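## Task

Carry the yellow tray onto the top of the two-door cabinet beside arm4, while the remaining three trays stay on top of the two-door cabinet beside arm1; when finished, every tray's contents must still be standing inside that tray.

## Robot and tools

ROBOTS. Four identical i2rt Big YAM arms, arm1 to arm4, each with six revolute joints, a two-finger gripper and a wrist camera (armN_cam_wrist). Four fixed room cameras also exist: cam_arm1, cam_arm2, cam_arm3, cam_arm4. Reach is about 1.0 m from the joint1 axis. Foot (base_link) poses in the scene frame, metres, quaternion wxyz: arm1 (-3.389, 0.970, 1.097) q(0.068, -0.004, 0.007, 0.998); arm2 (-0.636, 0.377, 0.910) q(0.003, 0.004, 0.002, 1.000); arm3 (0.722, 2.477, 0.955) q(0.961, -0.003, -0.008, 0.278); arm4 (0.746, -1.740, 0.865) q(0.964, 0.003, -0.002, -0.264). Each foot faces along its own +x. Arms act independently and never wait for one another.

FRAME. One shared scene frame, origin on the floor, +z up. The point called hand sits between the finger pads, roughly 1 cm behind the tips; fingers extend along the hand's +z and open and close along its y. hand_target is where the hand would be at the joint targets currently held. Printed hand positions grow less accurate at long reach.

TOOL move. Arguments: arm1, arm2, arm3, arm4 (each optional, an object for that robot only) and cameras. An arm omitted receives nothing new but may keep pushing toward its old target. Inside one arm's object:
- joints: absolute targets keyed by name. joint1_rad -2.879..2.879 (yaw about the foot, positive counter-clockwise seen from above, 0 = along foot +x); joint2_rad 0..3.141 (shoulder; 0 = upper arm pointing back, increasing lifts it up then forward); joint3_rad 0..3.019 (elbow; 0 = folded, increasing opens); joint4_rad -1.692..1.57 (hand pitch, positive tips fingers up); joint5_rad -1.57..1.57 (hand sideways, positive to the arm's right); joint6_rad -2.094..2.094 (roll, positive clockwise viewed from behind); gripper_m 0..0.093 (fingertip gap in metres). Radians for joints. Done tolerances: ±0.045, 0.14, 0.09, 0.055, 0.03, 0.035 rad and ±0.003 m.
- target: one flat list of seven numbers [x, y, z, qw, qx, qy, qz], an absolute hand pose in the scene frame (metres, unit quaternion). The hand travels in a straight line from its current hand_target toward it. With target present, joints may hold only gripper_m.
- speed: top speed of that straight path, 0.002..0.5 m/s (default 0.25); rotation capped at twice that in rad/s. Only allowed alongside target.
- min_time_s: 0.1..8 s, a floor on how long that arm's joint motions take; used with joints.
All motions in one call start together; all hand paths in the call finish together, paced by the slowest. A path is capped at 10 s and an action at 15 s, so long moves stop short. Each control step clamps the commanded pose to within 100 mm and 20 degrees of the measured hand; expect about 1 cm or more of final error, overshoot of speed near full stretch, and wide swings when using joint targets. Paths do not avoid obstacles or other arms. Unknown keys make a call invalid; out-of-range values get it refused, and a refusal or a stop cancels the later move, wait and finished_scene calls in the same reply. cameras: list of names, ["all"], or [] ; a move without any action returns the full state, scene number and all images.

RESULTS. A "move" line lists each moved arm as done or its worst status. joint_status / hand_status per motion: off_target (stopped away, may still push), time_out (could not finish; each joint then holds a nearby target and keeps pushing; on_its_own lists those; send the reported position to relax it), not_followed (a safety check withheld the targets; "joint command not followed" or "pose unreachable"; the arm may keep trying until given new targets). Arms listed "as last shown" were not commanded and repeat earlier values. Joint velocities are rad/s (gripper m/s); "within noise" means still. Joint torques include gravity, carry per-arm offsets, positive toward larger angles; numbers 3 and 4 wrap at ±28 N m. Images may lag the state slightly.

GRIPPER. Gripping a rigid part at full force reads up to 0.005 m narrower (some up to 0.002 wider) than the part; closed on nothing reads 0.000-0.003. Commanding about 0.005 m below first-contact width gives full force (about 50-64 N per pad); soft items crush further. Release by commanding clearly wider than the reading.

OTHER TOOLS. wait(seconds 0..10, cameras) lets the scene run with no new command. zoom_image(camera, region [x0,y0,x1,y1] pixels, at most 504x504) magnifies the latest image of a camera; images are 672x504. read_manual(section "licences") returns licence text only. finished_scene(scene 1 or 2) ends the scene irreversibly; the goal must hold without the robots, and the result gives the next task.

CAMERAS. Calibration (intrinsics, fisheye for wrist cameras, pinhole+radial for room cameras, T_world_to_cam) is supplied; room cameras may be off by a couple of degrees and about a centimetre, wrist camera poses depend on joint readings.

AVOID. Never let two robots press hard against each other (including a gripper closing on another arm's fingers) — that ends the scene; the self/arm collision check can react too late and ignores fingers, gripper housings and wrist cameras. Do not knock anything out of the work area or onto the floor, drop parts from height, release moving parts, or slam fixed or heavy objects. Arms keep pushing on contact; sustained pushing, stretched poses or held loads heat motors (MOTOR HOT at 85 °C; at 100 °C the arm goes limp for 30-60 s, keys then show limit_stop_at_motor_heat and need resending). Loose objects may occasionally be nudged by outside disturbances.

Each tool is called after ">>>" by a JSON object that holds its "name" and its "arguments".

## Session

>>> {"name": "move", "arguments": {}}

Scene clock: 0.00 s.
Joint torques (N m): no reading
Heat: arm1: hottest gripper 25 °C; arm2: hottest joint1_rad 26 °C; arm3: hottest joint1_rad 27 °C; arm4: hottest joint4_rad 28 °C.
Joint velocities: within noise
arm1.joint_positions: joint1_rad=+0.017 joint2_rad=+0.618 joint3_rad=+1.380 joint4_rad=-1.394 joint5_rad=-0.199 joint6_rad=+0.724 gripper_m=+0.09396
arm1.joint_status: not commanded
arm1.hand: x=-3.6214 y=+0.9713 z=+1.6194 quat_wxyz=(+0.224, +0.828, -0.326, -0.397) (m; scene frame)
arm1.hand_target: x=-3.6193 y=+0.9712 z=+1.6286 quat_wxyz=(+0.226, +0.824, -0.324, -0.406) (m; scene frame)
arm1.hand_status: not commanded
arm2.joint_positions: joint1_rad=+0.060 joint2_rad=+0.620 joint3_rad=+1.451 joint4_rad=-1.200 joint5_rad=+0.159 joint6_rad=+0.139 gripper_m=+0.09396
arm2.joint_status: not commanded
arm2.hand: x=-0.8722 y=+0.3944 z=+1.5108 quat_wxyz=(-0.009, +0.818, -0.081, -0.570) (m; scene frame)
arm2.hand_target: x=-0.8680 y=+0.3946 z=+1.5238 quat_wxyz=(-0.007, +0.809, -0.081, -0.582) (m; scene frame)
arm2.hand_status: not commanded
arm3.joint_positions: joint1_rad=-0.869 joint2_rad=+0.639 joint3_rad=+1.368 joint4_rad=-1.495 joint5_rad=-0.125 joint6_rad=+0.677 gripper_m=+0.09396
arm3.joint_status: not commanded
arm3.hand: x=+0.9311 y=+2.4316 z=+1.4532 quat_wxyz=(-0.381, -0.410, -0.818, -0.131) (m; scene frame)
arm3.hand_target: x=+0.9299 y=+2.4320 z=+1.4659 quat_wxyz=(-0.395, -0.406, -0.813, -0.133) (m; scene frame)
arm3.hand_status: not commanded
arm4.joint_positions: joint1_rad=+0.612 joint2_rad=+0.648 joint3_rad=+1.318 joint4_rad=-1.473 joint5_rad=-0.255 joint6_rad=+0.101 gripper_m=+0.09396
arm4.joint_status: not commanded
arm4.hand: x=+0.9680 y=-1.6808 z=+1.3424 quat_wxyz=(-0.361, +0.036, -0.919, -0.153) (m; scene frame)
arm4.hand_target: x=+0.9670 y=-1.6810 z=+1.3518 quat_wxyz=(-0.372, +0.038, -0.915, -0.153) (m; scene frame)
arm4.hand_status: not commanded
pictures: arm1_cam_wrist, arm2_cam_wrist, arm3_cam_wrist, arm4_cam_wrist, cam_arm1, cam_arm2, cam_arm3, cam_arm4

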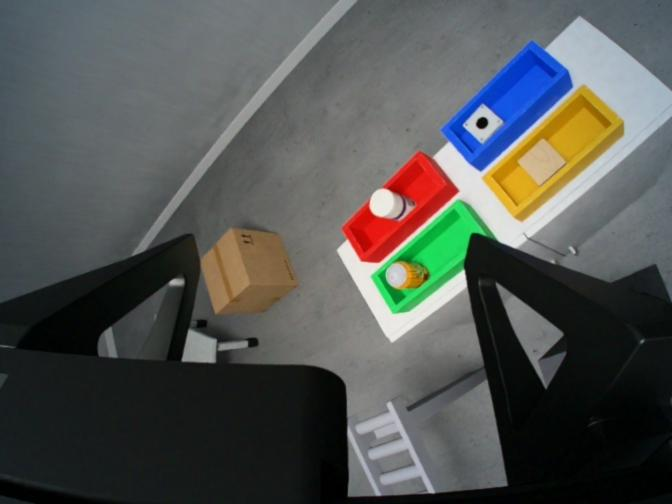

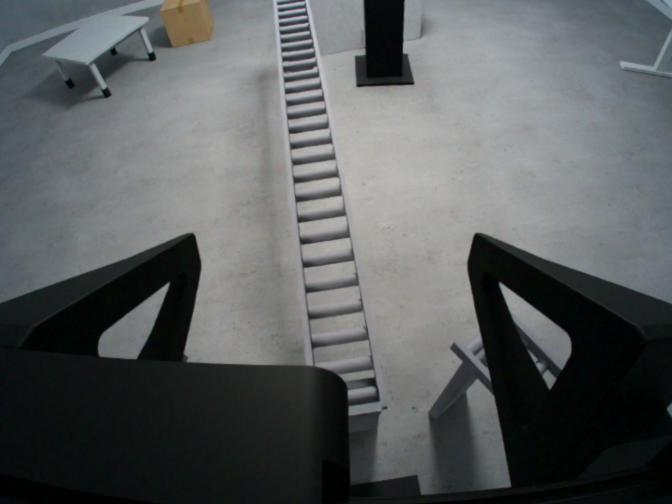

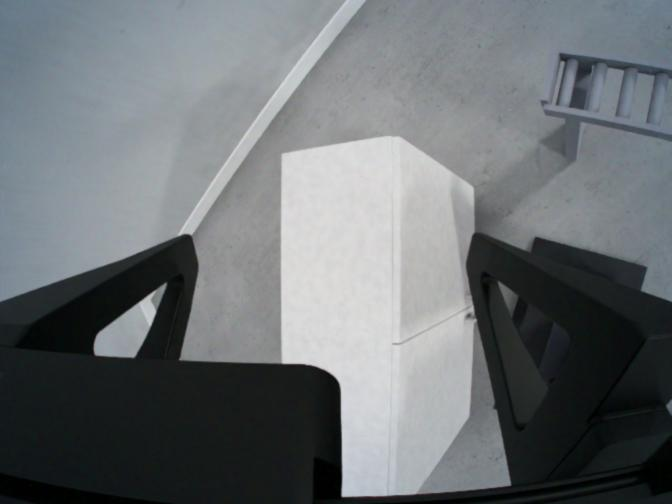

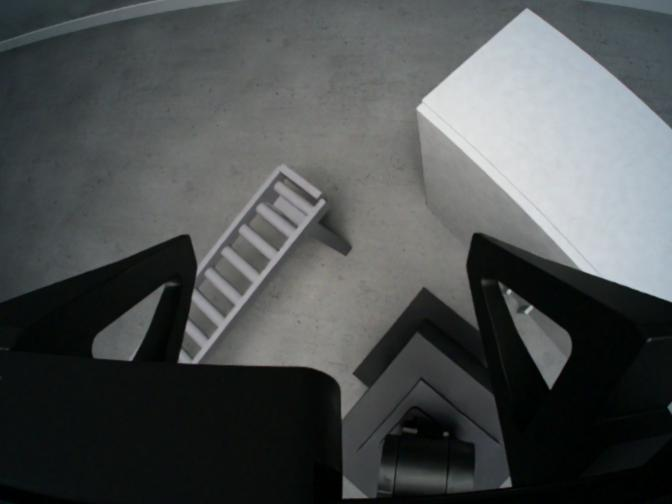

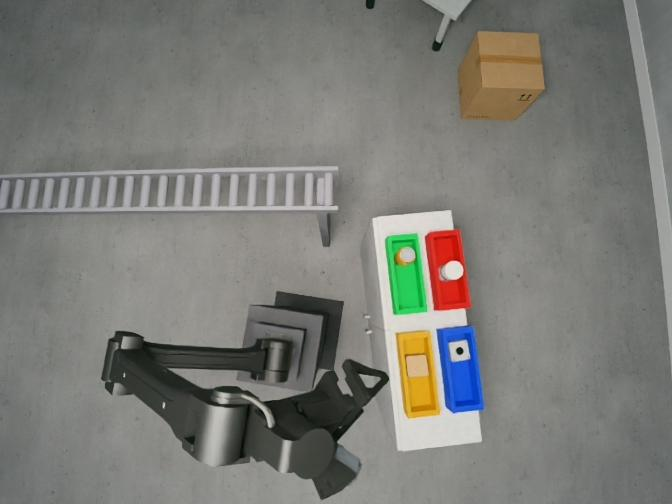

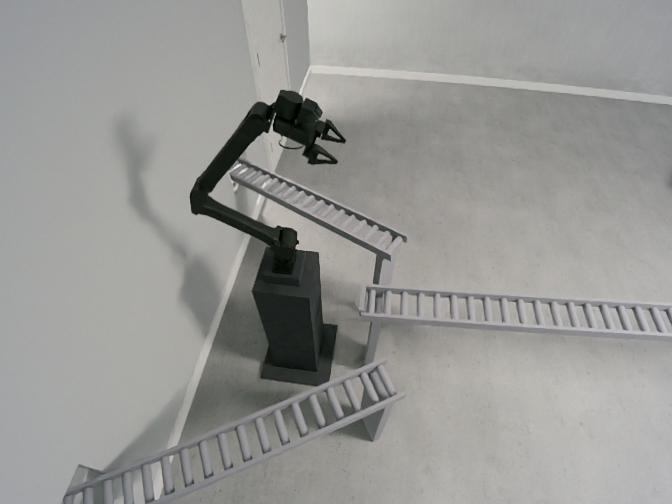

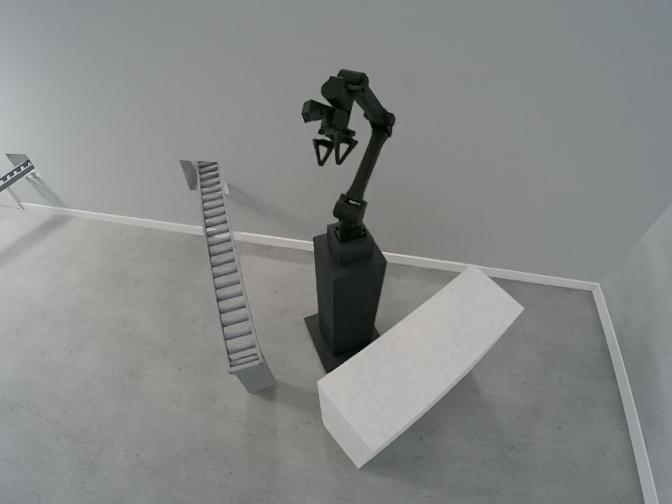

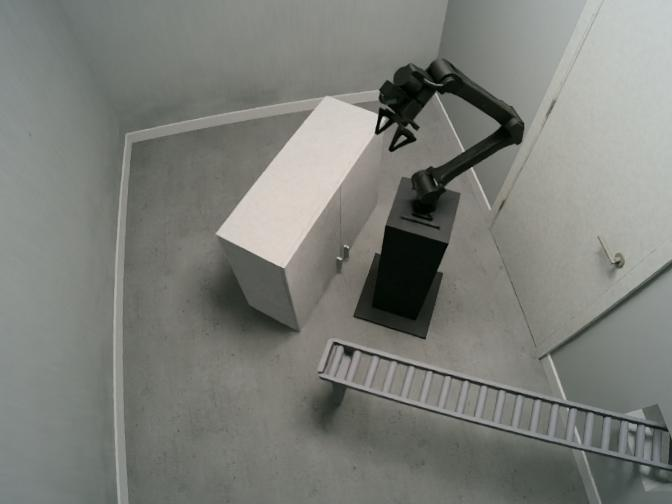

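>>> {"name": "zoom_image", "arguments": {"camera": "cam_arm1", "region": [340, 190, 520, 460]}}

>>> {"name": "zoom_image", "arguments": {"camera": "cam_arm1", "region": [0, 150, 380, 260]}}

>>> {"name": "zoom_image", "arguments": {"camera": "cam_arm2", "region": [210, 140, 510, 380]}}

>>> {"name": "zoom_image", "arguments": {"camera": "cam_arm4", "region": [300, 320, 672, 504]}}

>>> {"name": "zoom_image", "arguments": {"camera": "arm1_cam_wrist", "region": [330, 10, 672, 340]}}

Scaled by 1.867 from the camera's 672x504 image, which has a finer 960x720 frame.

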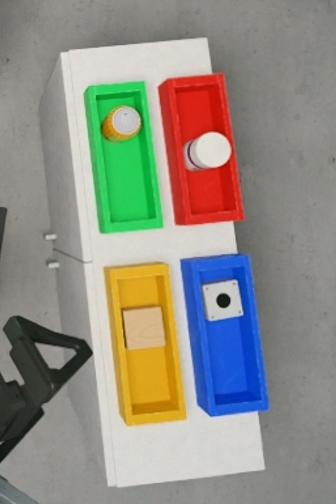

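Scaled by 1.326 from the camera's 672x504 image, which has a finer 960x720 frame.

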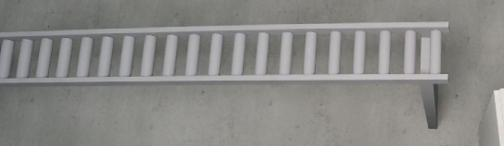

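Scaled by 1.680 from the camera's 672x504 image, which has a finer 960x720 frame.

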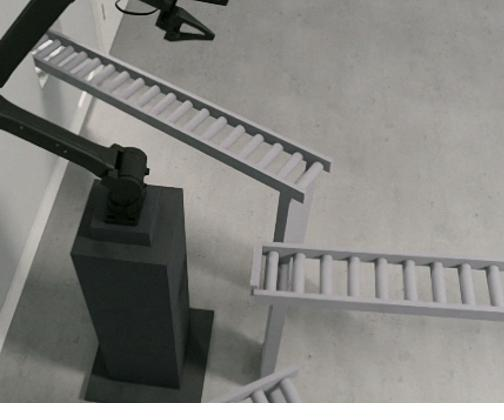

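Scaled by 1.355 from the camera's 672x504 image, which has a finer 960x720 frame.

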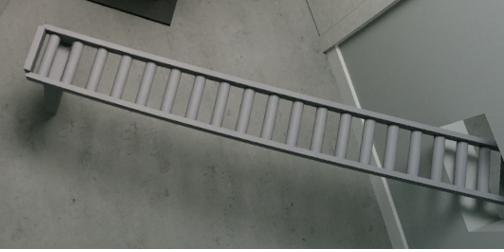

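Scaled by 1.474 from the camera's 672x504 image, which has a finer 960x720 frame.

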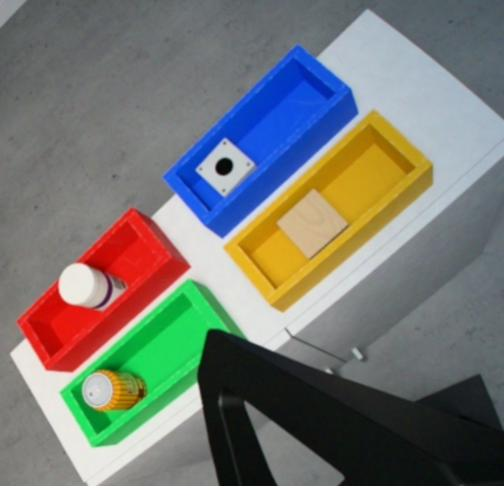

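>>> {"name": "move", "arguments": {"arm1": {"target":[-3.86,1.05,1.22,0,0.7071,-0.7071,0],"speed":0.4}, "arm2": {"target":[-0.98,0.3,1.25,0,1,0,0],"speed":0.4}, "arm4": {"target":[1.1,-1.3,1.2,0,-0.434,0.901,0],"speed":0.4}, "cameras": ["arm1_cam_wrist","arm2_cam_wrist","arm4_cam_wrist"]}}

Scene clock: 8.83 s.
Joint torques (N m): arm1=[-1.08 -10.58 12.62 -0.29 -0.05 0.03] | arm2=[0.44 -7.59 8.18 0.32 -0.06 -0.19] | arm3=[0.79 1.96 10.78 2.14 0.05 -0.12] | arm4=[0.15 -15.44 13.5 0.06 -0.02 0.03]
Heat: arm1: hottest gripper 25 °C; arm2: hottest joint1_rad 26 °C; arm3: hottest joint1_rad 27 °C; arm4: hottest joint4_rad 28 °C.
move: arm1 off_target; arm2 off_target; arm4 off_target
Joint velocities: within noise
arm1.joint_positions: joint1_rad=-0.008 joint2_rad=+1.622 joint3_rad=+1.253 joint4_rad=-1.209 joint5_rad=+0.017 joint6_rad=+1.404 gripper_m=+0.09397
arm1.joint_status: not commanded
arm1.hand: x=-3.8476 y=+1.0417 z=+1.2115 quat_wxyz=(-0.006, +0.715, -0.699, +0.006) (m; scene frame)
arm1.hand_target: x=-3.8595 y=+1.0499 z=+1.2201 quat_wxyz=(+0.000, +0.707, -0.707, +0.000) (m; scene frame)
arm1.hand_status: off_target (0.017 m and 1.7 deg from the pose sent, 0.472 m and 70.6 deg at the start)
arm2.joint_positions: joint1_rad=+0.222 joint2_rad=+1.234 joint3_rad=+1.428 joint4_rad=-1.672 joint5_rad=+0.005 joint6_rad=+0.233 gripper_m=+0.09396
arm2.joint_status: not commanded
arm2.hand: x=-0.9835 y=+0.3029 z=+1.2497 quat_wxyz=(+0.010, +0.999, -0.008, -0.049) (m; scene frame)
arm2.hand_target: x=-0.9801 y=+0.3000 z=+1.2493 quat_wxyz=(+0.010, +0.999, +0.000, -0.045) (m; scene frame)
arm2.hand_status: off_target (0.005 m and 5.8 deg from the pose sent, 0.298 m and 70.3 deg at the start; a joint's target at an end of its range on 41 of 79 steps)
arm3: as last shown
arm4.joint_positions: joint1_rad=+1.417 joint2_rad=+1.776 joint3_rad=+1.973 joint4_rad=-1.685 joint5_rad=+0.001 joint6_rad=+0.006 gripper_m=+0.09397
arm4.joint_status: not commanded
arm4.hand: x=+1.1007 y=-1.3086 z=+1.1838 quat_wxyz=(-0.040, +0.424, -0.904, -0.018) (m; scene frame)
arm4.hand_target: x=+1.0996 y=-1.3007 z=+1.1993 quat_wxyz=(-0.055, +0.433, -0.899, -0.026) (m; scene frame)
arm4.hand_status: off_target (0.018 m and 5.2 deg from the pose sent, 0.427 m and 64.9 deg at the start; a joint's target at an end of its range on 34 of 79 steps)
pictures: arm1_cam_wrist, arm2_cam_wrist, arm4_cam_wrist
camera_calibration:
arm1_cam_wrist: T_world_to_cam=[[0.999454, 0.027204, 0.0187345, 3.79466], [0.0112841, -0.814264, 0.580385, 0.19331], [0.0310436, -0.579857, -0.814126, 1.83677], [0, 0, 0, 1]] pos_world=[-3.85179, 1.11924, 1.31208]
arm2_cam_wrist: T_world_to_cam=[[-0.0176905, 0.999828, -0.00554485, -0.318601], [0.865171, 0.0180872, 0.501151, 0.222612], [0.501165, 0.00406836, -0.865342, 1.69757], [0, 0, 0, 1]] pos_world=[-1.049, 0.307614, 1.35565]
arm4_cam_wrist: T_world_to_cam=[[0.767048, -0.641588, 0.00153032, -1.6863], [-0.550537, -0.656963, 0.515081, -0.860917], [-0.329464, -0.395934, -0.85714, 0.98466], [0, 0, 0, 1]] pos_world=[1.14392, -1.25764, 1.29001]

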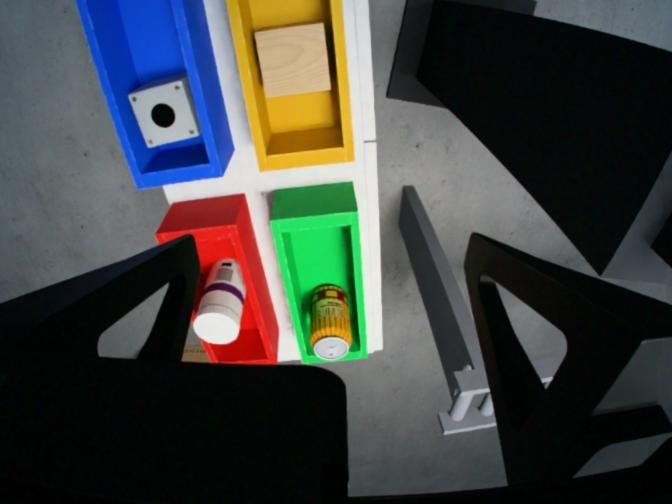

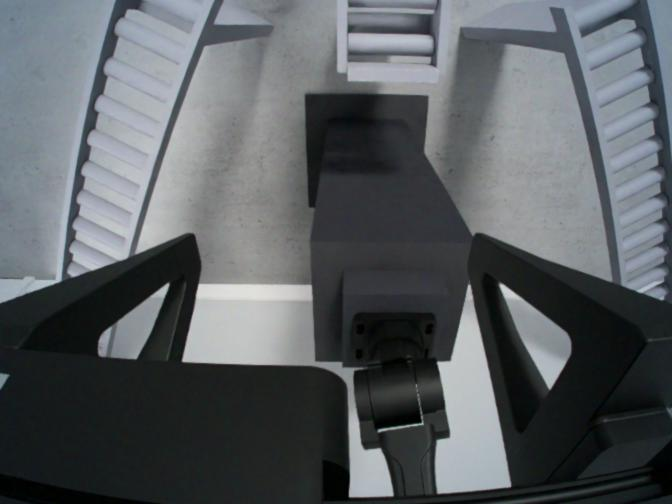

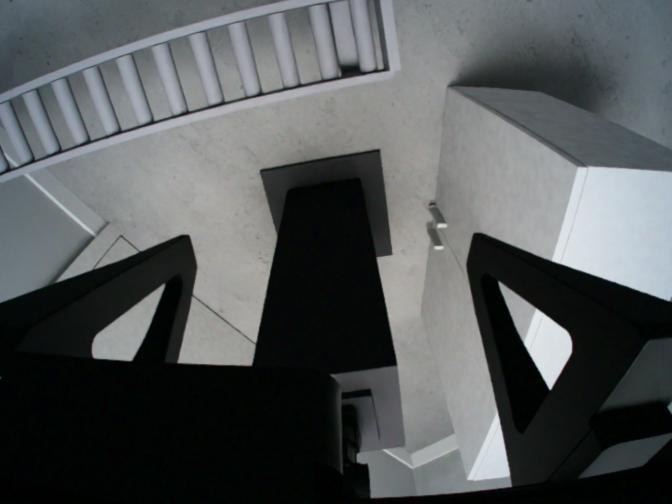

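>>> {"name": "move", "arguments": {"arm1": {"target":[-3.80,1.24,1.13,0,0.7071,-0.7071,0],"speed":0.4}, "cameras": ["arm1_cam_wrist"]}}

>>> {"name": "zoom_image", "arguments": {"camera": "arm1_cam_wrist", "region": [130, 0, 530, 360]}}

Scene clock: 12.77 s.
Joint torques (N m): arm1=[-0.26 -10.7 10.11 0.57 -0.08 -0.14] | arm2=[0.44 -7.59 8.18 0.32 -0.06 -0.19] | arm3=[0.97 1.85 10.78 2.18 0.04 -0.12] | arm4=[0.15 -15.44 13.5 0.08 -0.02 0.01]
Heat: arm1: hottest gripper 25 °C; arm2: hottest joint1_rad 26 °C; arm3: hottest joint1_rad 27 °C; arm4: hottest joint1_rad 27 °C.
move: arm1 off_target
Joint velocities: within noise
arm1.joint_positions: joint1_rad=-0.438 joint2_rad=+1.750 joint3_rad=+1.193 joint4_rad=-1.013 joint5_rad=+0.012 joint6_rad=+1.003 gripper_m=+0.09397
arm1.joint_status: not commanded
arm1.hand: x=-3.7909 y=+1.2340 z=+1.1310 quat_wxyz=(-0.003, +0.705, -0.709, +0.006) (m; scene frame)
arm1.hand_target: x=-3.7998 y=+1.2399 z=+1.1302 quat_wxyz=(+0.000, +0.707, -0.707, +0.000) (m; scene frame)
arm1.hand_status: off_target (0.011 m and 0.9 deg from the pose sent, 0.220 m and 1.7 deg at the start)
arm2, arm3, arm4: as last shown
pictures: arm1_cam_wrist
camera_calibration:
arm1_cam_wrist: T_world_to_cam=[[0.999896, -0.0022933, 0.0142145, 3.77757], [-0.010166, -0.811563, 0.584177, 0.306989], [0.0101962, -0.584261, -0.811502, 1.80444], [0, 0, 0, 1]] pos_world=[-3.79246, 1.31207, 1.23128]

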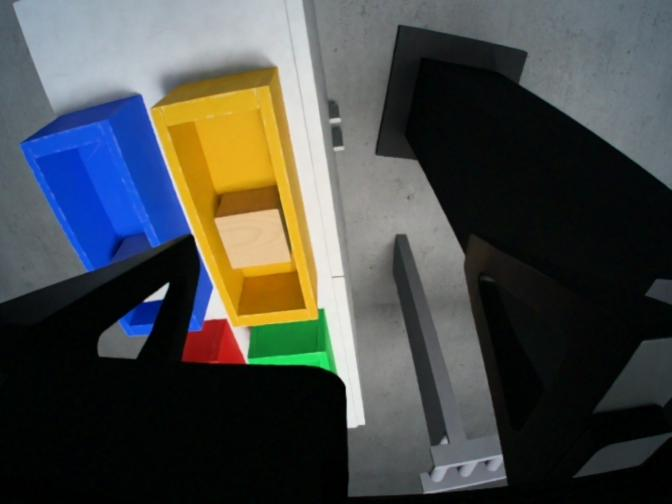

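Scaled by 1.260 from the camera's 672x504 image, which has a finer 960x720 frame.

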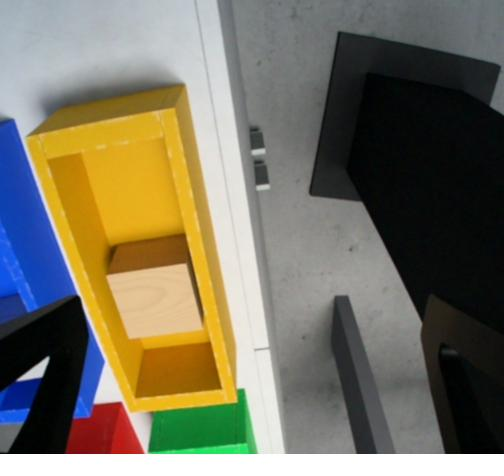

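>>> {"name": "move", "arguments": {"arm1": {"target":[-3.848,1.122,0.94,0,0.7455,-0.6665,0],"speed":0.3,"joints":{"gripper_m":0.06}}, "cameras": ["arm1_cam_wrist","cam_arm1"]}}

>>> {"name": "zoom_image", "arguments": {"camera": "arm1_cam_wrist", "region": [130, 50, 530, 370]}}

Scene clock: 16.90 s.
Joint torques (N m): arm1=[0.56 -12.45 7.09 0.62 0.05 0.03] | arm2=[0.44 -7.59 8.18 0.32 -0.06 -0.19] | arm3=[0.91 1.9 10.81 2.18 0.06 -0.11] | arm4=[0.21 -15.44 13.5 0.08 -0.01 0.01]
Heat: arm1: hottest gripper 25 °C; arm2: hottest joint1_rad 26 °C; arm3: hottest joint1_rad 27 °C; arm4: hottest joint1_rad 27 °C.
move: arm1 off_target
Joint velocities: within noise
arm1.joint_positions: joint1_rad=-0.190 joint2_rad=+2.100 joint3_rad=+1.090 joint4_rad=-0.567 joint5_rad=+0.012 joint6_rad=+1.133 gripper_m=+0.06007
arm1.joint_status: all done
arm1.hand: x=-3.8350 y=+1.1219 z=+0.9428 quat_wxyz=(-0.004, +0.746, -0.666, +0.008) (m; scene frame)
arm1.hand_target: x=-3.8478 y=+1.1219 z=+0.9403 quat_wxyz=(+0.000, +0.746, -0.666, +0.000) (m; scene frame)
arm1.hand_status: off_target (0.013 m and 1.0 deg from the pose sent, 0.229 m and 6.8 deg at the start)
arm2, arm3, arm4: as last shown
pictures: arm1_cam_wrist, cam_arm1
camera_calibration:
arm1_cam_wrist: T_world_to_cam=[[0.993082, 0.116151, 0.017229, 3.66209], [0.0840308, -0.805473, 0.586645, 0.677531], [0.0820171, -0.581139, -0.809661, 1.85687], [0, 0, 0, 1]] pos_world=[-3.84598, 1.19948, 1.04287]

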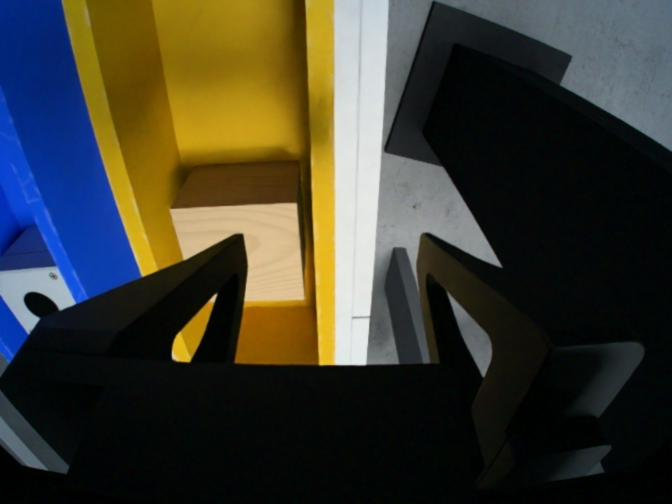

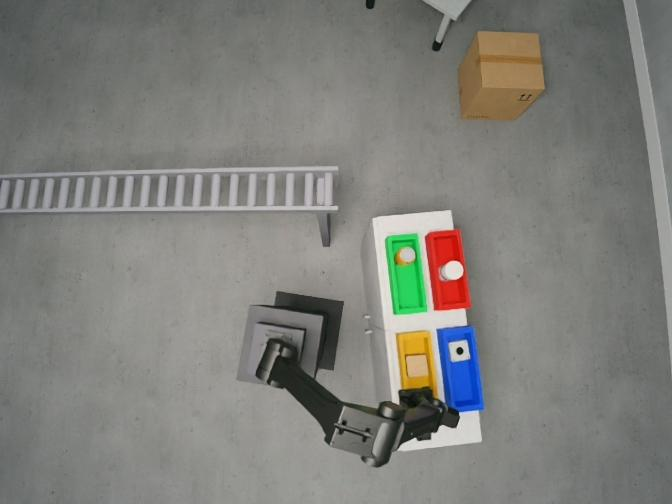

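Scaled by 1.260 from the camera's 672x504 image, which has a finer 960x720 frame.

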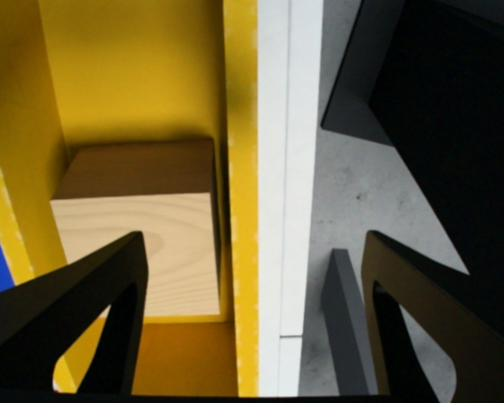

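>>> {"name": "move", "arguments": {"arm1": {"target":[-3.852,1.129,0.853,0,0.7455,-0.6665,0],"speed":0.15}, "cameras": ["arm1_cam_wrist"]}}

Scene clock: 18.97 s.
Joint torques (N m): arm1=[-0.44 -12.98 5.18 0.61 0.06 -0.13] | arm2=[0.5 -7.59 8.17 0.32 -0.06 -0.19] | arm3=[0.73 1.85 10.77 2.15 0.04 -0.11] | arm4=[0.15 -15.44 13.52 0.08 -0.02 0.01]
Heat: arm1: hottest gripper 25 °C; arm2: hottest joint1_rad 26 °C; arm3: hottest joint1_rad 27 °C; arm4: hottest joint1_rad 27 °C.
move: arm1 done
Joint velocities: within noise
arm1.joint_positions: joint1_rad=-0.190 joint2_rad=+2.310 joint3_rad=+1.166 joint4_rad=-0.422 joint5_rad=+0.012 joint6_rad=+1.134 gripper_m=+0.06007
arm1.joint_status: not commanded
arm1.hand: x=-3.8465 y=+1.1248 z=+0.8599 quat_wxyz=(-0.002, +0.745, -0.667, +0.004) (m; scene frame)
arm1.hand_target: x=-3.8517 y=+1.1289 z=+0.8532 quat_wxyz=(+0.000, +0.745, -0.667, +0.000) (m; scene frame)
arm1.hand_status: done (0.010 m and 0.5 deg from the pose sent, 0.092 m and 1.1 deg at the start)
arm2, arm3, arm4: as last shown
pictures: arm1_cam_wrist
camera_calibration:
arm1_cam_wrist: T_world_to_cam=[[0.993304, 0.115265, 0.00788372, 3.68452], [0.0890732, -0.807481, 0.58313, 0.754188], [0.0735802, -0.578523, -0.81234, 1.75926], [0, 0, 0, 1]] pos_world=[-3.85647, 1.20207, 0.960282]

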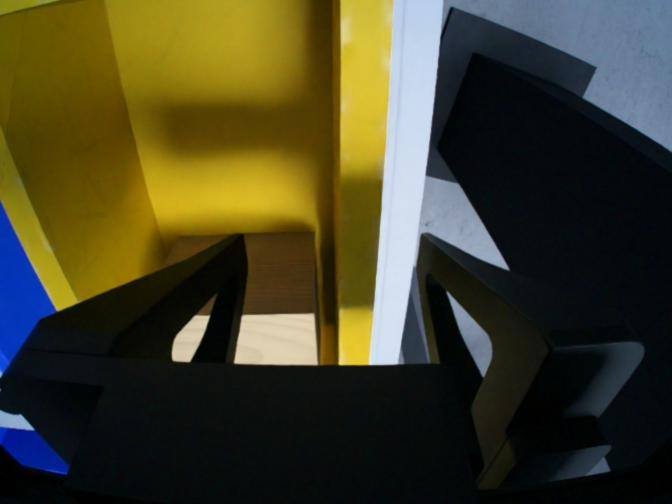

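>>> {"name": "move", "arguments": {"arm1": {"target":[-3.845,1.130,0.851,0,0.7455,-0.6665,0],"speed":0.1}}}

>>> {"name": "move", "arguments": {"arm1": {"joints":{"gripper_m":0.002}}, "cameras": ["arm1_cam_wrist"]}}

Scene clock: 20.33 s.
Joint torques (N m): arm1=[-0.85 -13.22 3.74 0.68 0.05 -0.16] | arm2=[0.44 -7.53 8.18 0.32 -0.06 -0.19] | arm3=[0.85 1.9 10.73 2.15 0.04 -0.12] | arm4=[0.15 -15.44 13.52 0.08 -0.02 0.01]
Heat: arm1: hottest gripper 25 °C; arm2: hottest joint1_rad 26 °C; arm3: hottest joint1_rad 27 °C; arm4: hottest joint1_rad 27 °C.
move: arm1 off_target
Joint velocities: within noise
arm1.joint_positions: joint1_rad=-0.190 joint2_rad=+2.310 joint3_rad=+1.166 joint4_rad=-0.407 joint5_rad=+0.012 joint6_rad=+1.129 gripper_m=+0.06007
arm1.joint_status: not commanded
arm1.hand: x=-3.8502 y=+1.1260 z=+0.8598 quat_wxyz=(+0.001, +0.747, -0.665, -0.004) (m; scene frame)
arm1.hand_target: x=-3.8448 y=+1.1298 z=+0.8512 quat_wxyz=(+0.000, +0.745, -0.667, +0.000) (m; scene frame)
arm1.hand_status: off_target (0.011 m and 0.5 deg from the pose sent, 0.010 m and 0.4 deg at the start)
arm2, arm3, arm4: as last shown
pictures: none

Scene clock: 21.07 s.
Joint torques (N m): arm1=[-0.91 -13.27 3.74 0.47 0.07 -0.12] | arm2=[0.44 -7.59 8.18 0.34 -0.06 -0.19] | arm3=[0.85 1.85 10.73 2.14 0.05 -0.11] | arm4=[0.15 -15.44 13.5 0.08 -0.01 0.01]
Heat: arm1: hottest gripper 25 °C; arm2: hottest joint1_rad 26 °C; arm3: hottest joint1_rad 27 °C; arm4: hottest joint1_rad 27 °C.
move: arm1 off_target
Joint velocities: within noise
arm1.joint_positions: joint1_rad=-0.190 joint2_rad=+2.310 joint3_rad=+1.166 joint4_rad=-0.402 joint5_rad=+0.012 joint6_rad=+1.126 gripper_m=+0.01216
arm1.joint_status: gripper_m off_target (ended at +0.01219, target +0.00200)
arm1.hand: x=-3.8513 y=+1.1263 z=+0.8599 quat_wxyz=(+0.003, +0.748, -0.664, -0.006) (m; scene frame)
arm1.hand_target: x=-3.8448 y=+1.1298 z=+0.8512 quat_wxyz=(+0.000, +0.746, -0.666, +0.000) (m; scene frame)
arm1.hand_status: not commanded
arm2, arm3, arm4: as last shown
pictures: arm1_cam_wrist
camera_calibration:
arm1_cam_wrist: T_world_to_cam=[[0.992402, 0.12259, -0.0104901, 3.69324], [0.106186, -0.810293, 0.576324, 0.83075], [0.0621515, -0.573059, -0.817154, 1.71442], [0, 0, 0, 1]] pos_world=[-3.85995, 1.20286, 0.960904]

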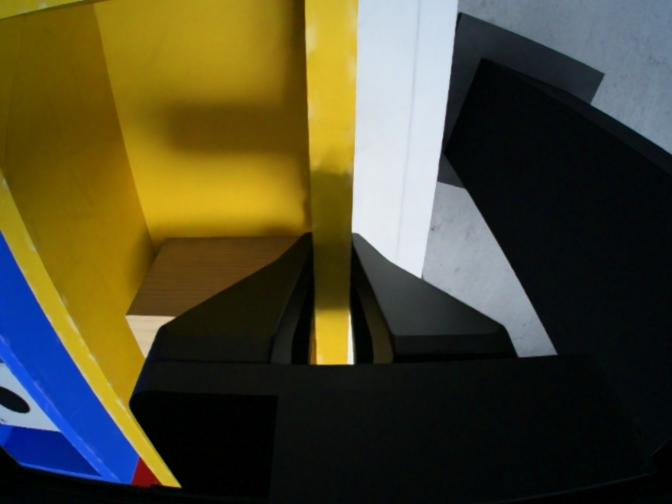

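>>> {"name": "move", "arguments": {"arm1": {"target":[-3.85,1.127,0.95,0,0.7455,-0.6665,0],"speed":0.15}, "cameras": ["arm1_cam_wrist","cam_arm1"]}}

Scene clock: 22.77 s.
Joint torques (N m): arm1=[-0.03 -15.21 5.35 -0.17 -0.19 0] | arm2=[0.5 -7.59 8.18 0.32 -0.06 -0.19] | arm3=[1.14 1.9 10.76 2.18 0.05 -0.11] | arm4=[0.15 -15.44 13.5 0.06 -0.02 0.01]
Heat: arm1: hottest gripper 25 °C; arm2: hottest joint1_rad 26 °C; arm3: hottest joint1_rad 27 °C; arm4: hottest joint1_rad 27 °C.
move: arm1 off_target
Joint velocities: within noise
arm1.joint_positions: joint1_rad=-0.190 joint2_rad=+2.117 joint3_rad=+1.119 joint4_rad=-0.576 joint5_rad=+0.018 joint6_rad=+1.127 gripper_m=+0.01216
arm1.joint_status: not commanded
arm1.hand: x=-3.8438 y=+1.1260 z=+0.9410 quat_wxyz=(-0.006, +0.747, -0.664, +0.006) (m; scene frame)
arm1.hand_target: x=-3.8500 y=+1.1270 z=+0.9500 quat_wxyz=(+0.000, +0.746, -0.666, +0.000) (m; scene frame)
arm1.hand_status: off_target (0.011 m and 1.0 deg from the pose sent, 0.090 m and 0.8 deg at the start)
arm2, arm3, arm4: as last shown
pictures: arm1_cam_wrist, cam_arm1
camera_calibration:
arm1_cam_wrist: T_world_to_cam=[[0.992404, 0.121812, 0.0171947, 3.66147], [0.0892408, -0.809051, 0.580924, 0.712139], [0.0846747, -0.574977, -0.813776, 1.86567], [0, 0, 0, 1]] pos_world=[-3.85519, 1.20286, 1.04158]

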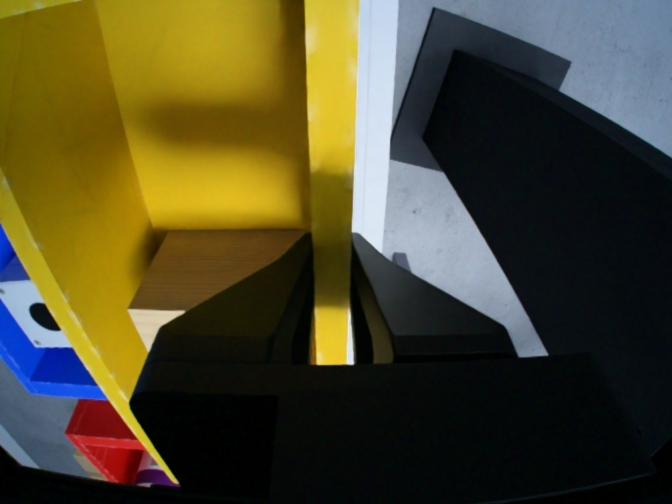

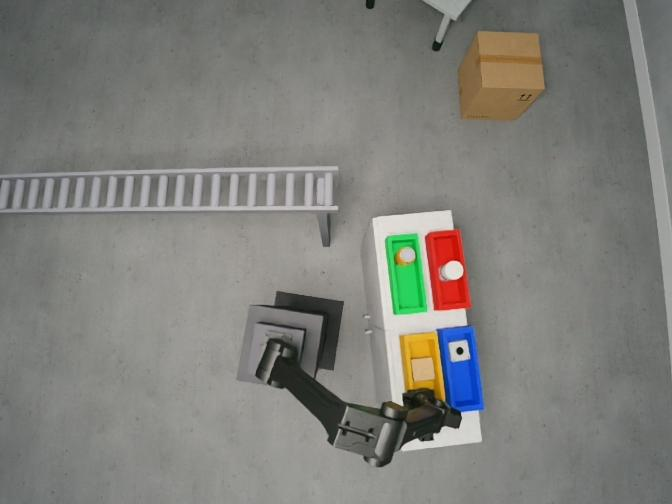

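>>> {"name": "move", "arguments": {"arm1": {"target":[-3.84,1.127,1.10,0,0.7455,-0.6665,0],"speed":0.2}}}

>>> {"name": "move", "arguments": {"arm1": {"joints":{"joint1_rad":1.676,"joint6_rad":1.53},"min_time_s":4}, "cameras": ["arm1_cam_wrist","cam_arm1"]}}

>>> {"name": "zoom_image", "arguments": {"camera": "cam_arm1", "region": [200, 120, 420, 280]}}

Scene clock: 27.43 s.
Joint torques (N m): arm1=[-0.21 -13.8 10.77 -0.36 -0.19 -0.04] | arm2=[0.44 -7.53 8.18 0.32 -0.06 -0.19] | arm3=[0.97 1.9 10.74 2.17 0.05 -0.12] | arm4=[0.15 -15.38 13.5 0.08 -0.02 0.01]
Heat: arm1: hottest gripper 25 °C; arm2: hottest joint1_rad 26 °C; arm3: hottest joint1_rad 27 °C; arm4: hottest joint1_rad 27 °C.
move: arm1 off_target
Joint velocities: within noise
arm1.joint_positions: joint1_rad=-0.190 joint2_rad=+1.806 joint3_rad=+1.100 joint4_rad=-0.906 joint5_rad=+0.018 joint6_rad=+1.127 gripper_m=+0.01216
arm1.joint_status: not commanded
arm1.hand: x=-3.8198 y=+1.1197 z=+1.0785 quat_wxyz=(-0.013, +0.747, -0.664, +0.023) (m; scene frame)
arm1.hand_target: x=-3.8392 y=+1.1267 z=+1.1003 quat_wxyz=(+0.000, +0.746, -0.666, +0.000) (m; scene frame)
arm1.hand_status: off_target (0.030 m and 3.1 deg from the pose sent, 0.159 m and 1.0 deg at the start)
arm2, arm4: as last shown
arm3.joint_positions: joint1_rad=-0.869 joint2_rad=+0.639 joint3_rad=+1.368 joint4_rad=-1.495 joint5_rad=-0.125 joint6_rad=+0.677 gripper_m=+0.09396
arm3.joint_status: not commanded
arm3.hand: x=+0.9311 y=+2.4316 z=+1.4532 quat_wxyz=(-0.381, -0.410, -0.818, -0.131) (m; scene frame)
arm3.hand_target: x=+0.9299 y=+2.4320 z=+1.4659 quat_wxyz=(-0.395, -0.406, -0.813, -0.133) (m; scene frame)
arm3.hand_status: not commanded
pictures: none

Scene clock: 32.07 s.
Joint torques (N m): arm1=[-0.26 -13.74 10.91 -0.16 -0.16 0] | arm2=[0.44 -7.59 8.18 0.32 -0.06 -0.19] | arm3=[0.85 1.85 10.76 2.14 0.05 -0.12] | arm4=[0.15 -15.38 13.5 0.08 -0.02 0.01]
Heat: arm1: hottest gripper 26 °C; arm2: hottest joint1_rad 26 °C; arm3: hottest joint1_rad 27 °C; arm4: hottest joint1_rad 27 °C.
move: arm1 done
Joint velocities: within noise
arm1.joint_positions: joint1_rad=+1.675 joint2_rad=+1.806 joint3_rad=+1.100 joint4_rad=-0.910 joint5_rad=+0.018 joint6_rad=+1.524 gripper_m=+0.01216
arm1.joint_status: all done
arm1.hand: x=-3.4065 y=+0.5147 z=+1.0910 quat_wxyz=(-0.015, +1.000, +0.008, -0.004) (m; scene frame)
arm1.hand_target: x=-3.4059 y=+0.4937 z=+1.1133 quat_wxyz=(+0.014, +1.000, +0.005, -0.002) (m; scene frame)
arm1.hand_status: not commanded
arm2.joint_positions: joint1_rad=+0.222 joint2_rad=+1.234 joint3_rad=+1.428 joint4_rad=-1.672 joint5_rad=+0.005 joint6_rad=+0.233 gripper_m=+0.09396
arm2.joint_status: not commanded
arm2.hand: x=-0.9835 y=+0.3029 z=+1.2497 quat_wxyz=(+0.010, +0.999, -0.008, -0.049) (m; scene frame)
arm2.hand_target: x=-0.9801 y=+0.3000 z=+1.2493 quat_wxyz=(+0.010, +0.999, +0.000, -0.045) (m; scene frame)
arm2.hand_status: not commanded
arm3: as last shown
arm4.joint_positions: joint1_rad=+1.417 joint2_rad=+1.776 joint3_rad=+1.973 joint4_rad=-1.685 joint5_rad=+0.001 joint6_rad=+0.006 gripper_m=+0.09397
arm4.joint_status: not commanded
arm4.hand: x=+1.1007 y=-1.3086 z=+1.1838 quat_wxyz=(-0.040, +0.424, -0.904, -0.018) (m; scene frame)
arm4.hand_target: x=+1.0996 y=-1.3007 z=+1.1993 quat_wxyz=(-0.055, +0.433, -0.899, -0.026) (m; scene frame)
arm4.hand_status: not commanded
pictures: arm1_cam_wrist, cam_arm1
camera_calibration:
arm1_cam_wrist: T_world_to_cam=[[-0.0201915, 0.999313, 0.0310672, -0.61682], [0.819263, -0.00127309, 0.573416, 2.17058], [0.573062, 0.0370303, -0.818675, 2.95326], [0, 0, 0, 1]] pos_world=[-3.48313, 0.509799, 1.19228]

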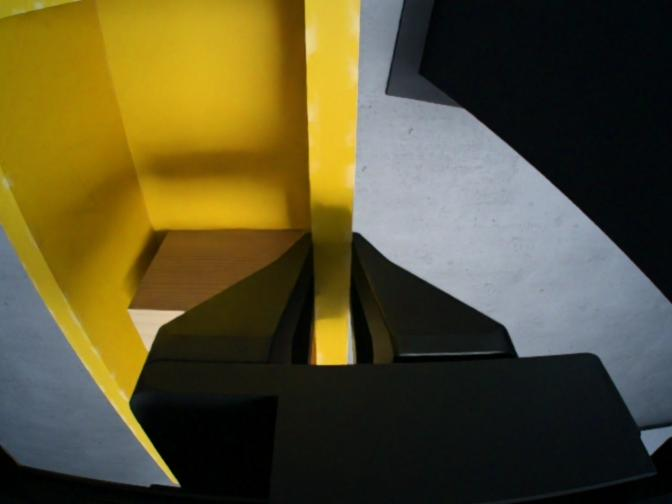

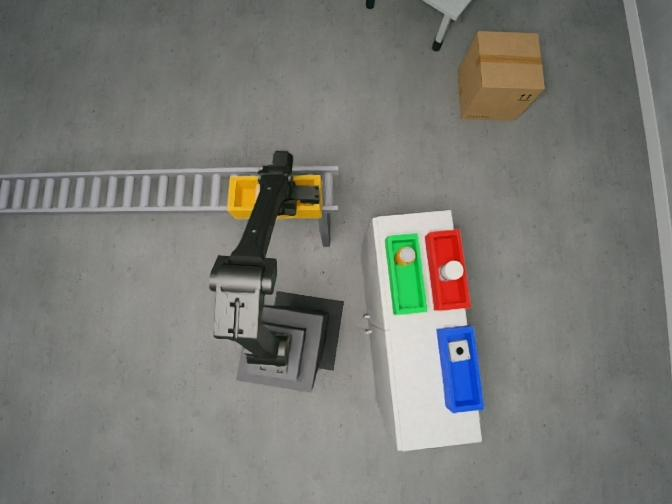

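Scaled by 2.291 from the camera's 672x504 image, which has a finer 960x720 frame.

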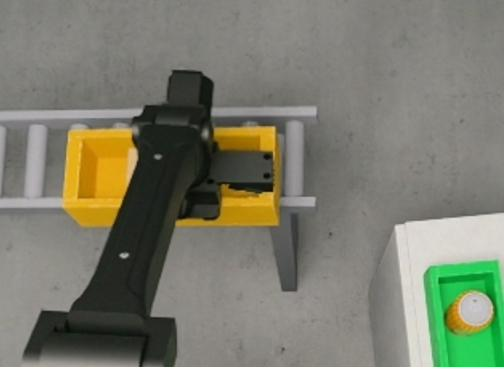

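>>> {"name": "move", "arguments": {"arm1": {"target":[-3.385,0.425,0.93,0,1,0,0],"speed":0.2}, "cameras": ["arm1_cam_wrist","cam_arm1"]}}

>>> {"name": "zoom_image", "arguments": {"camera": "cam_arm1", "region": [200, 120, 420, 280]}}

Scene clock: 34.27 s.
Joint torques (N m): arm1=[0.91 -13.22 8.05 0.39 0.01 0.02] | arm2=[0.5 -7.53 8.18 0.32 -0.06 -0.19] | arm3=[0.85 1.96 10.74 2.11 0.05 -0.12] | arm4=[0.21 -15.38 13.5 0.08 -0.02 0.01]
Heat: arm1: hottest gripper 26 °C; arm2: hottest joint1_rad 26 °C; arm3: hottest joint1_rad 27 °C; arm4: hottest joint1_rad 27 °C.
move: arm1 off_target
Joint velocities: within noise
arm1.joint_positions: joint1_rad=+1.703 joint2_rad=+2.230 joint3_rad=+1.314 joint4_rad=-0.665 joint5_rad=+0.009 joint6_rad=+1.571 gripper_m=+0.01217
arm1.joint_status: not commanded
arm1.hand: x=-3.3916 y=+0.4303 z=+0.9425 quat_wxyz=(+0.003, +1.000, -0.002, -0.001) (m; scene frame)
arm1.hand_target: x=-3.3850 y=+0.4255 z=+0.9303 quat_wxyz=(+0.000, +1.000, +0.000, +0.000) (m; scene frame)
arm1.hand_status: off_target (0.015 m and 0.4 deg from the pose sent, 0.186 m and 2.0 deg at the start)
arm2, arm3, arm4: as last shown
pictures: arm1_cam_wrist, cam_arm1
camera_calibration:
arm1_cam_wrist: T_world_to_cam=[[-0.000403986, 0.999991, -0.00433204, -0.427343], [0.815171, 0.00283852, 0.579214, 2.22236], [0.57922, -0.00329736, -0.815164, 2.86123], [0, 0, 0, 1]] pos_world=[-3.46906, 0.430465, 1.0433]

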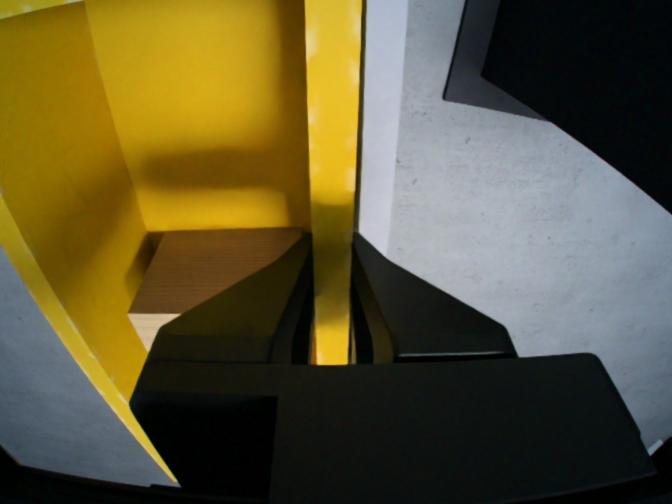

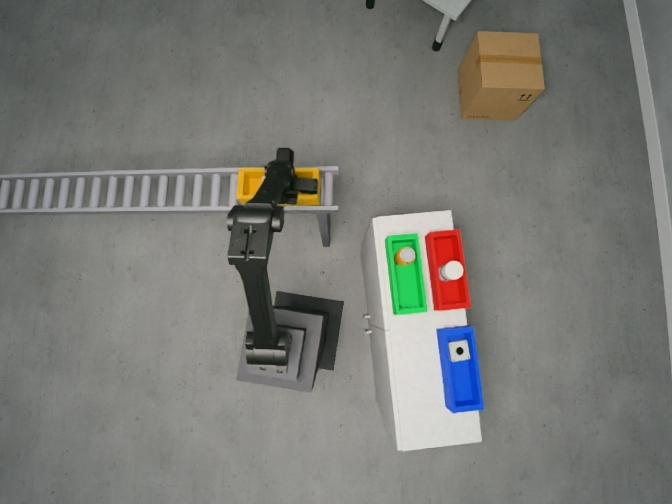

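Scaled by 2.291 from the camera's 672x504 image, which has a finer 960x720 frame.

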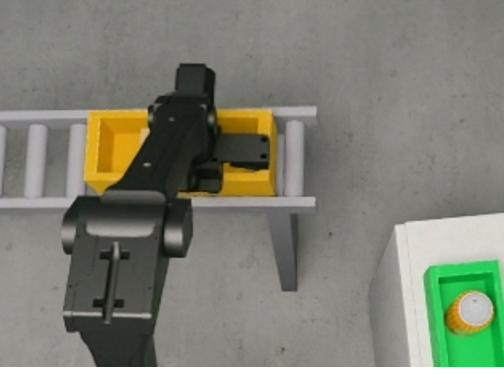

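>>> {"name": "move", "arguments": {"arm1": {"target":[-3.375,0.415,0.865,0,1,0,0],"speed":0.1}, "cameras": ["arm1_cam_wrist","cam_arm1"]}}

>>> {"name": "zoom_image", "arguments": {"camera": "cam_arm1", "region": [220, 140, 360, 240]}}

>>> {"name": "zoom_image", "arguments": {"camera": "arm1_cam_wrist", "region": [250, 0, 500, 250]}}

Scene clock: 37.17 s.
Joint torques (N m): arm1=[0.44 -6.12 8.54 3.81 0.09 0.06] | arm2=[0.5 -7.59 8.18 0.32 -0.06 -0.19] | arm3=[0.91 1.85 10.77 2.17 0.04 -0.11] | arm4=[0.21 -15.44 13.5 0.08 -0.02 0.01]
Heat: arm1: hottest gripper 26 °C; arm2: hottest joint1_rad 26 °C; arm3: hottest joint1_rad 27 °C; arm4: hottest joint1_rad 27 °C.
move: arm1 off_target
Joint velocities: within noise
arm1.joint_positions: joint1_rad=+1.726 joint2_rad=+2.256 joint3_rad=+1.348 joint4_rad=-0.650 joint5_rad=+0.007 joint6_rad=+1.583 gripper_m=+0.01217
arm1.joint_status: not commanded
arm1.hand: x=-3.3786 y=+0.4153 z=+0.9373 quat_wxyz=(+0.014, +1.000, +0.003, +0.000) (m; scene frame)
arm1.hand_target: x=-3.3754 y=+0.4240 z=+0.8723 quat_wxyz=(+0.000, +1.000, +0.000, +0.000) (m; scene frame)
arm1.hand_status: off_target (0.072 m and 1.7 deg from the pose sent, 0.081 m and 0.4 deg at the start)
arm2, arm3, arm4: as last shown
pictures: arm1_cam_wrist, cam_arm1
camera_calibration:
arm1_cam_wrist: T_world_to_cam=[[-0.0105742, 0.999558, -0.0277706, -0.424625], [0.813682, 0.0247437, 0.580784, 2.19917], [0.581215, -0.0164551, -0.813584, 2.86012], [0, 0, 0, 1]] pos_world=[-3.45625, 0.417085, 1.03791]

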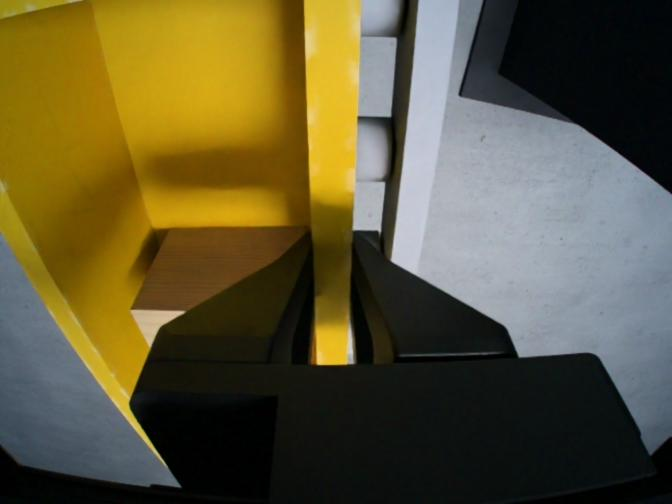

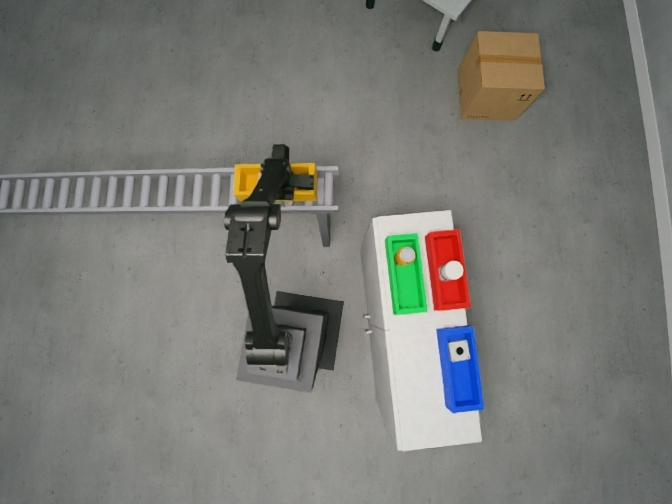

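Scaled by 3.600 from the camera's 672x504 image, which has a finer 960x720 frame.

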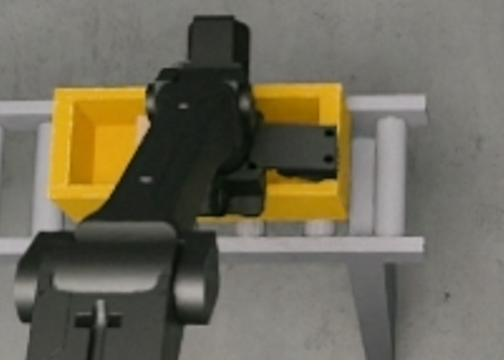

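Scaled by 2.016 from the camera's 672x504 image, which has a finer 960x720 frame.

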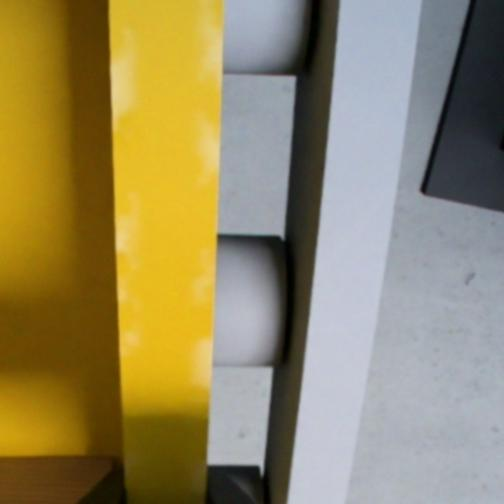

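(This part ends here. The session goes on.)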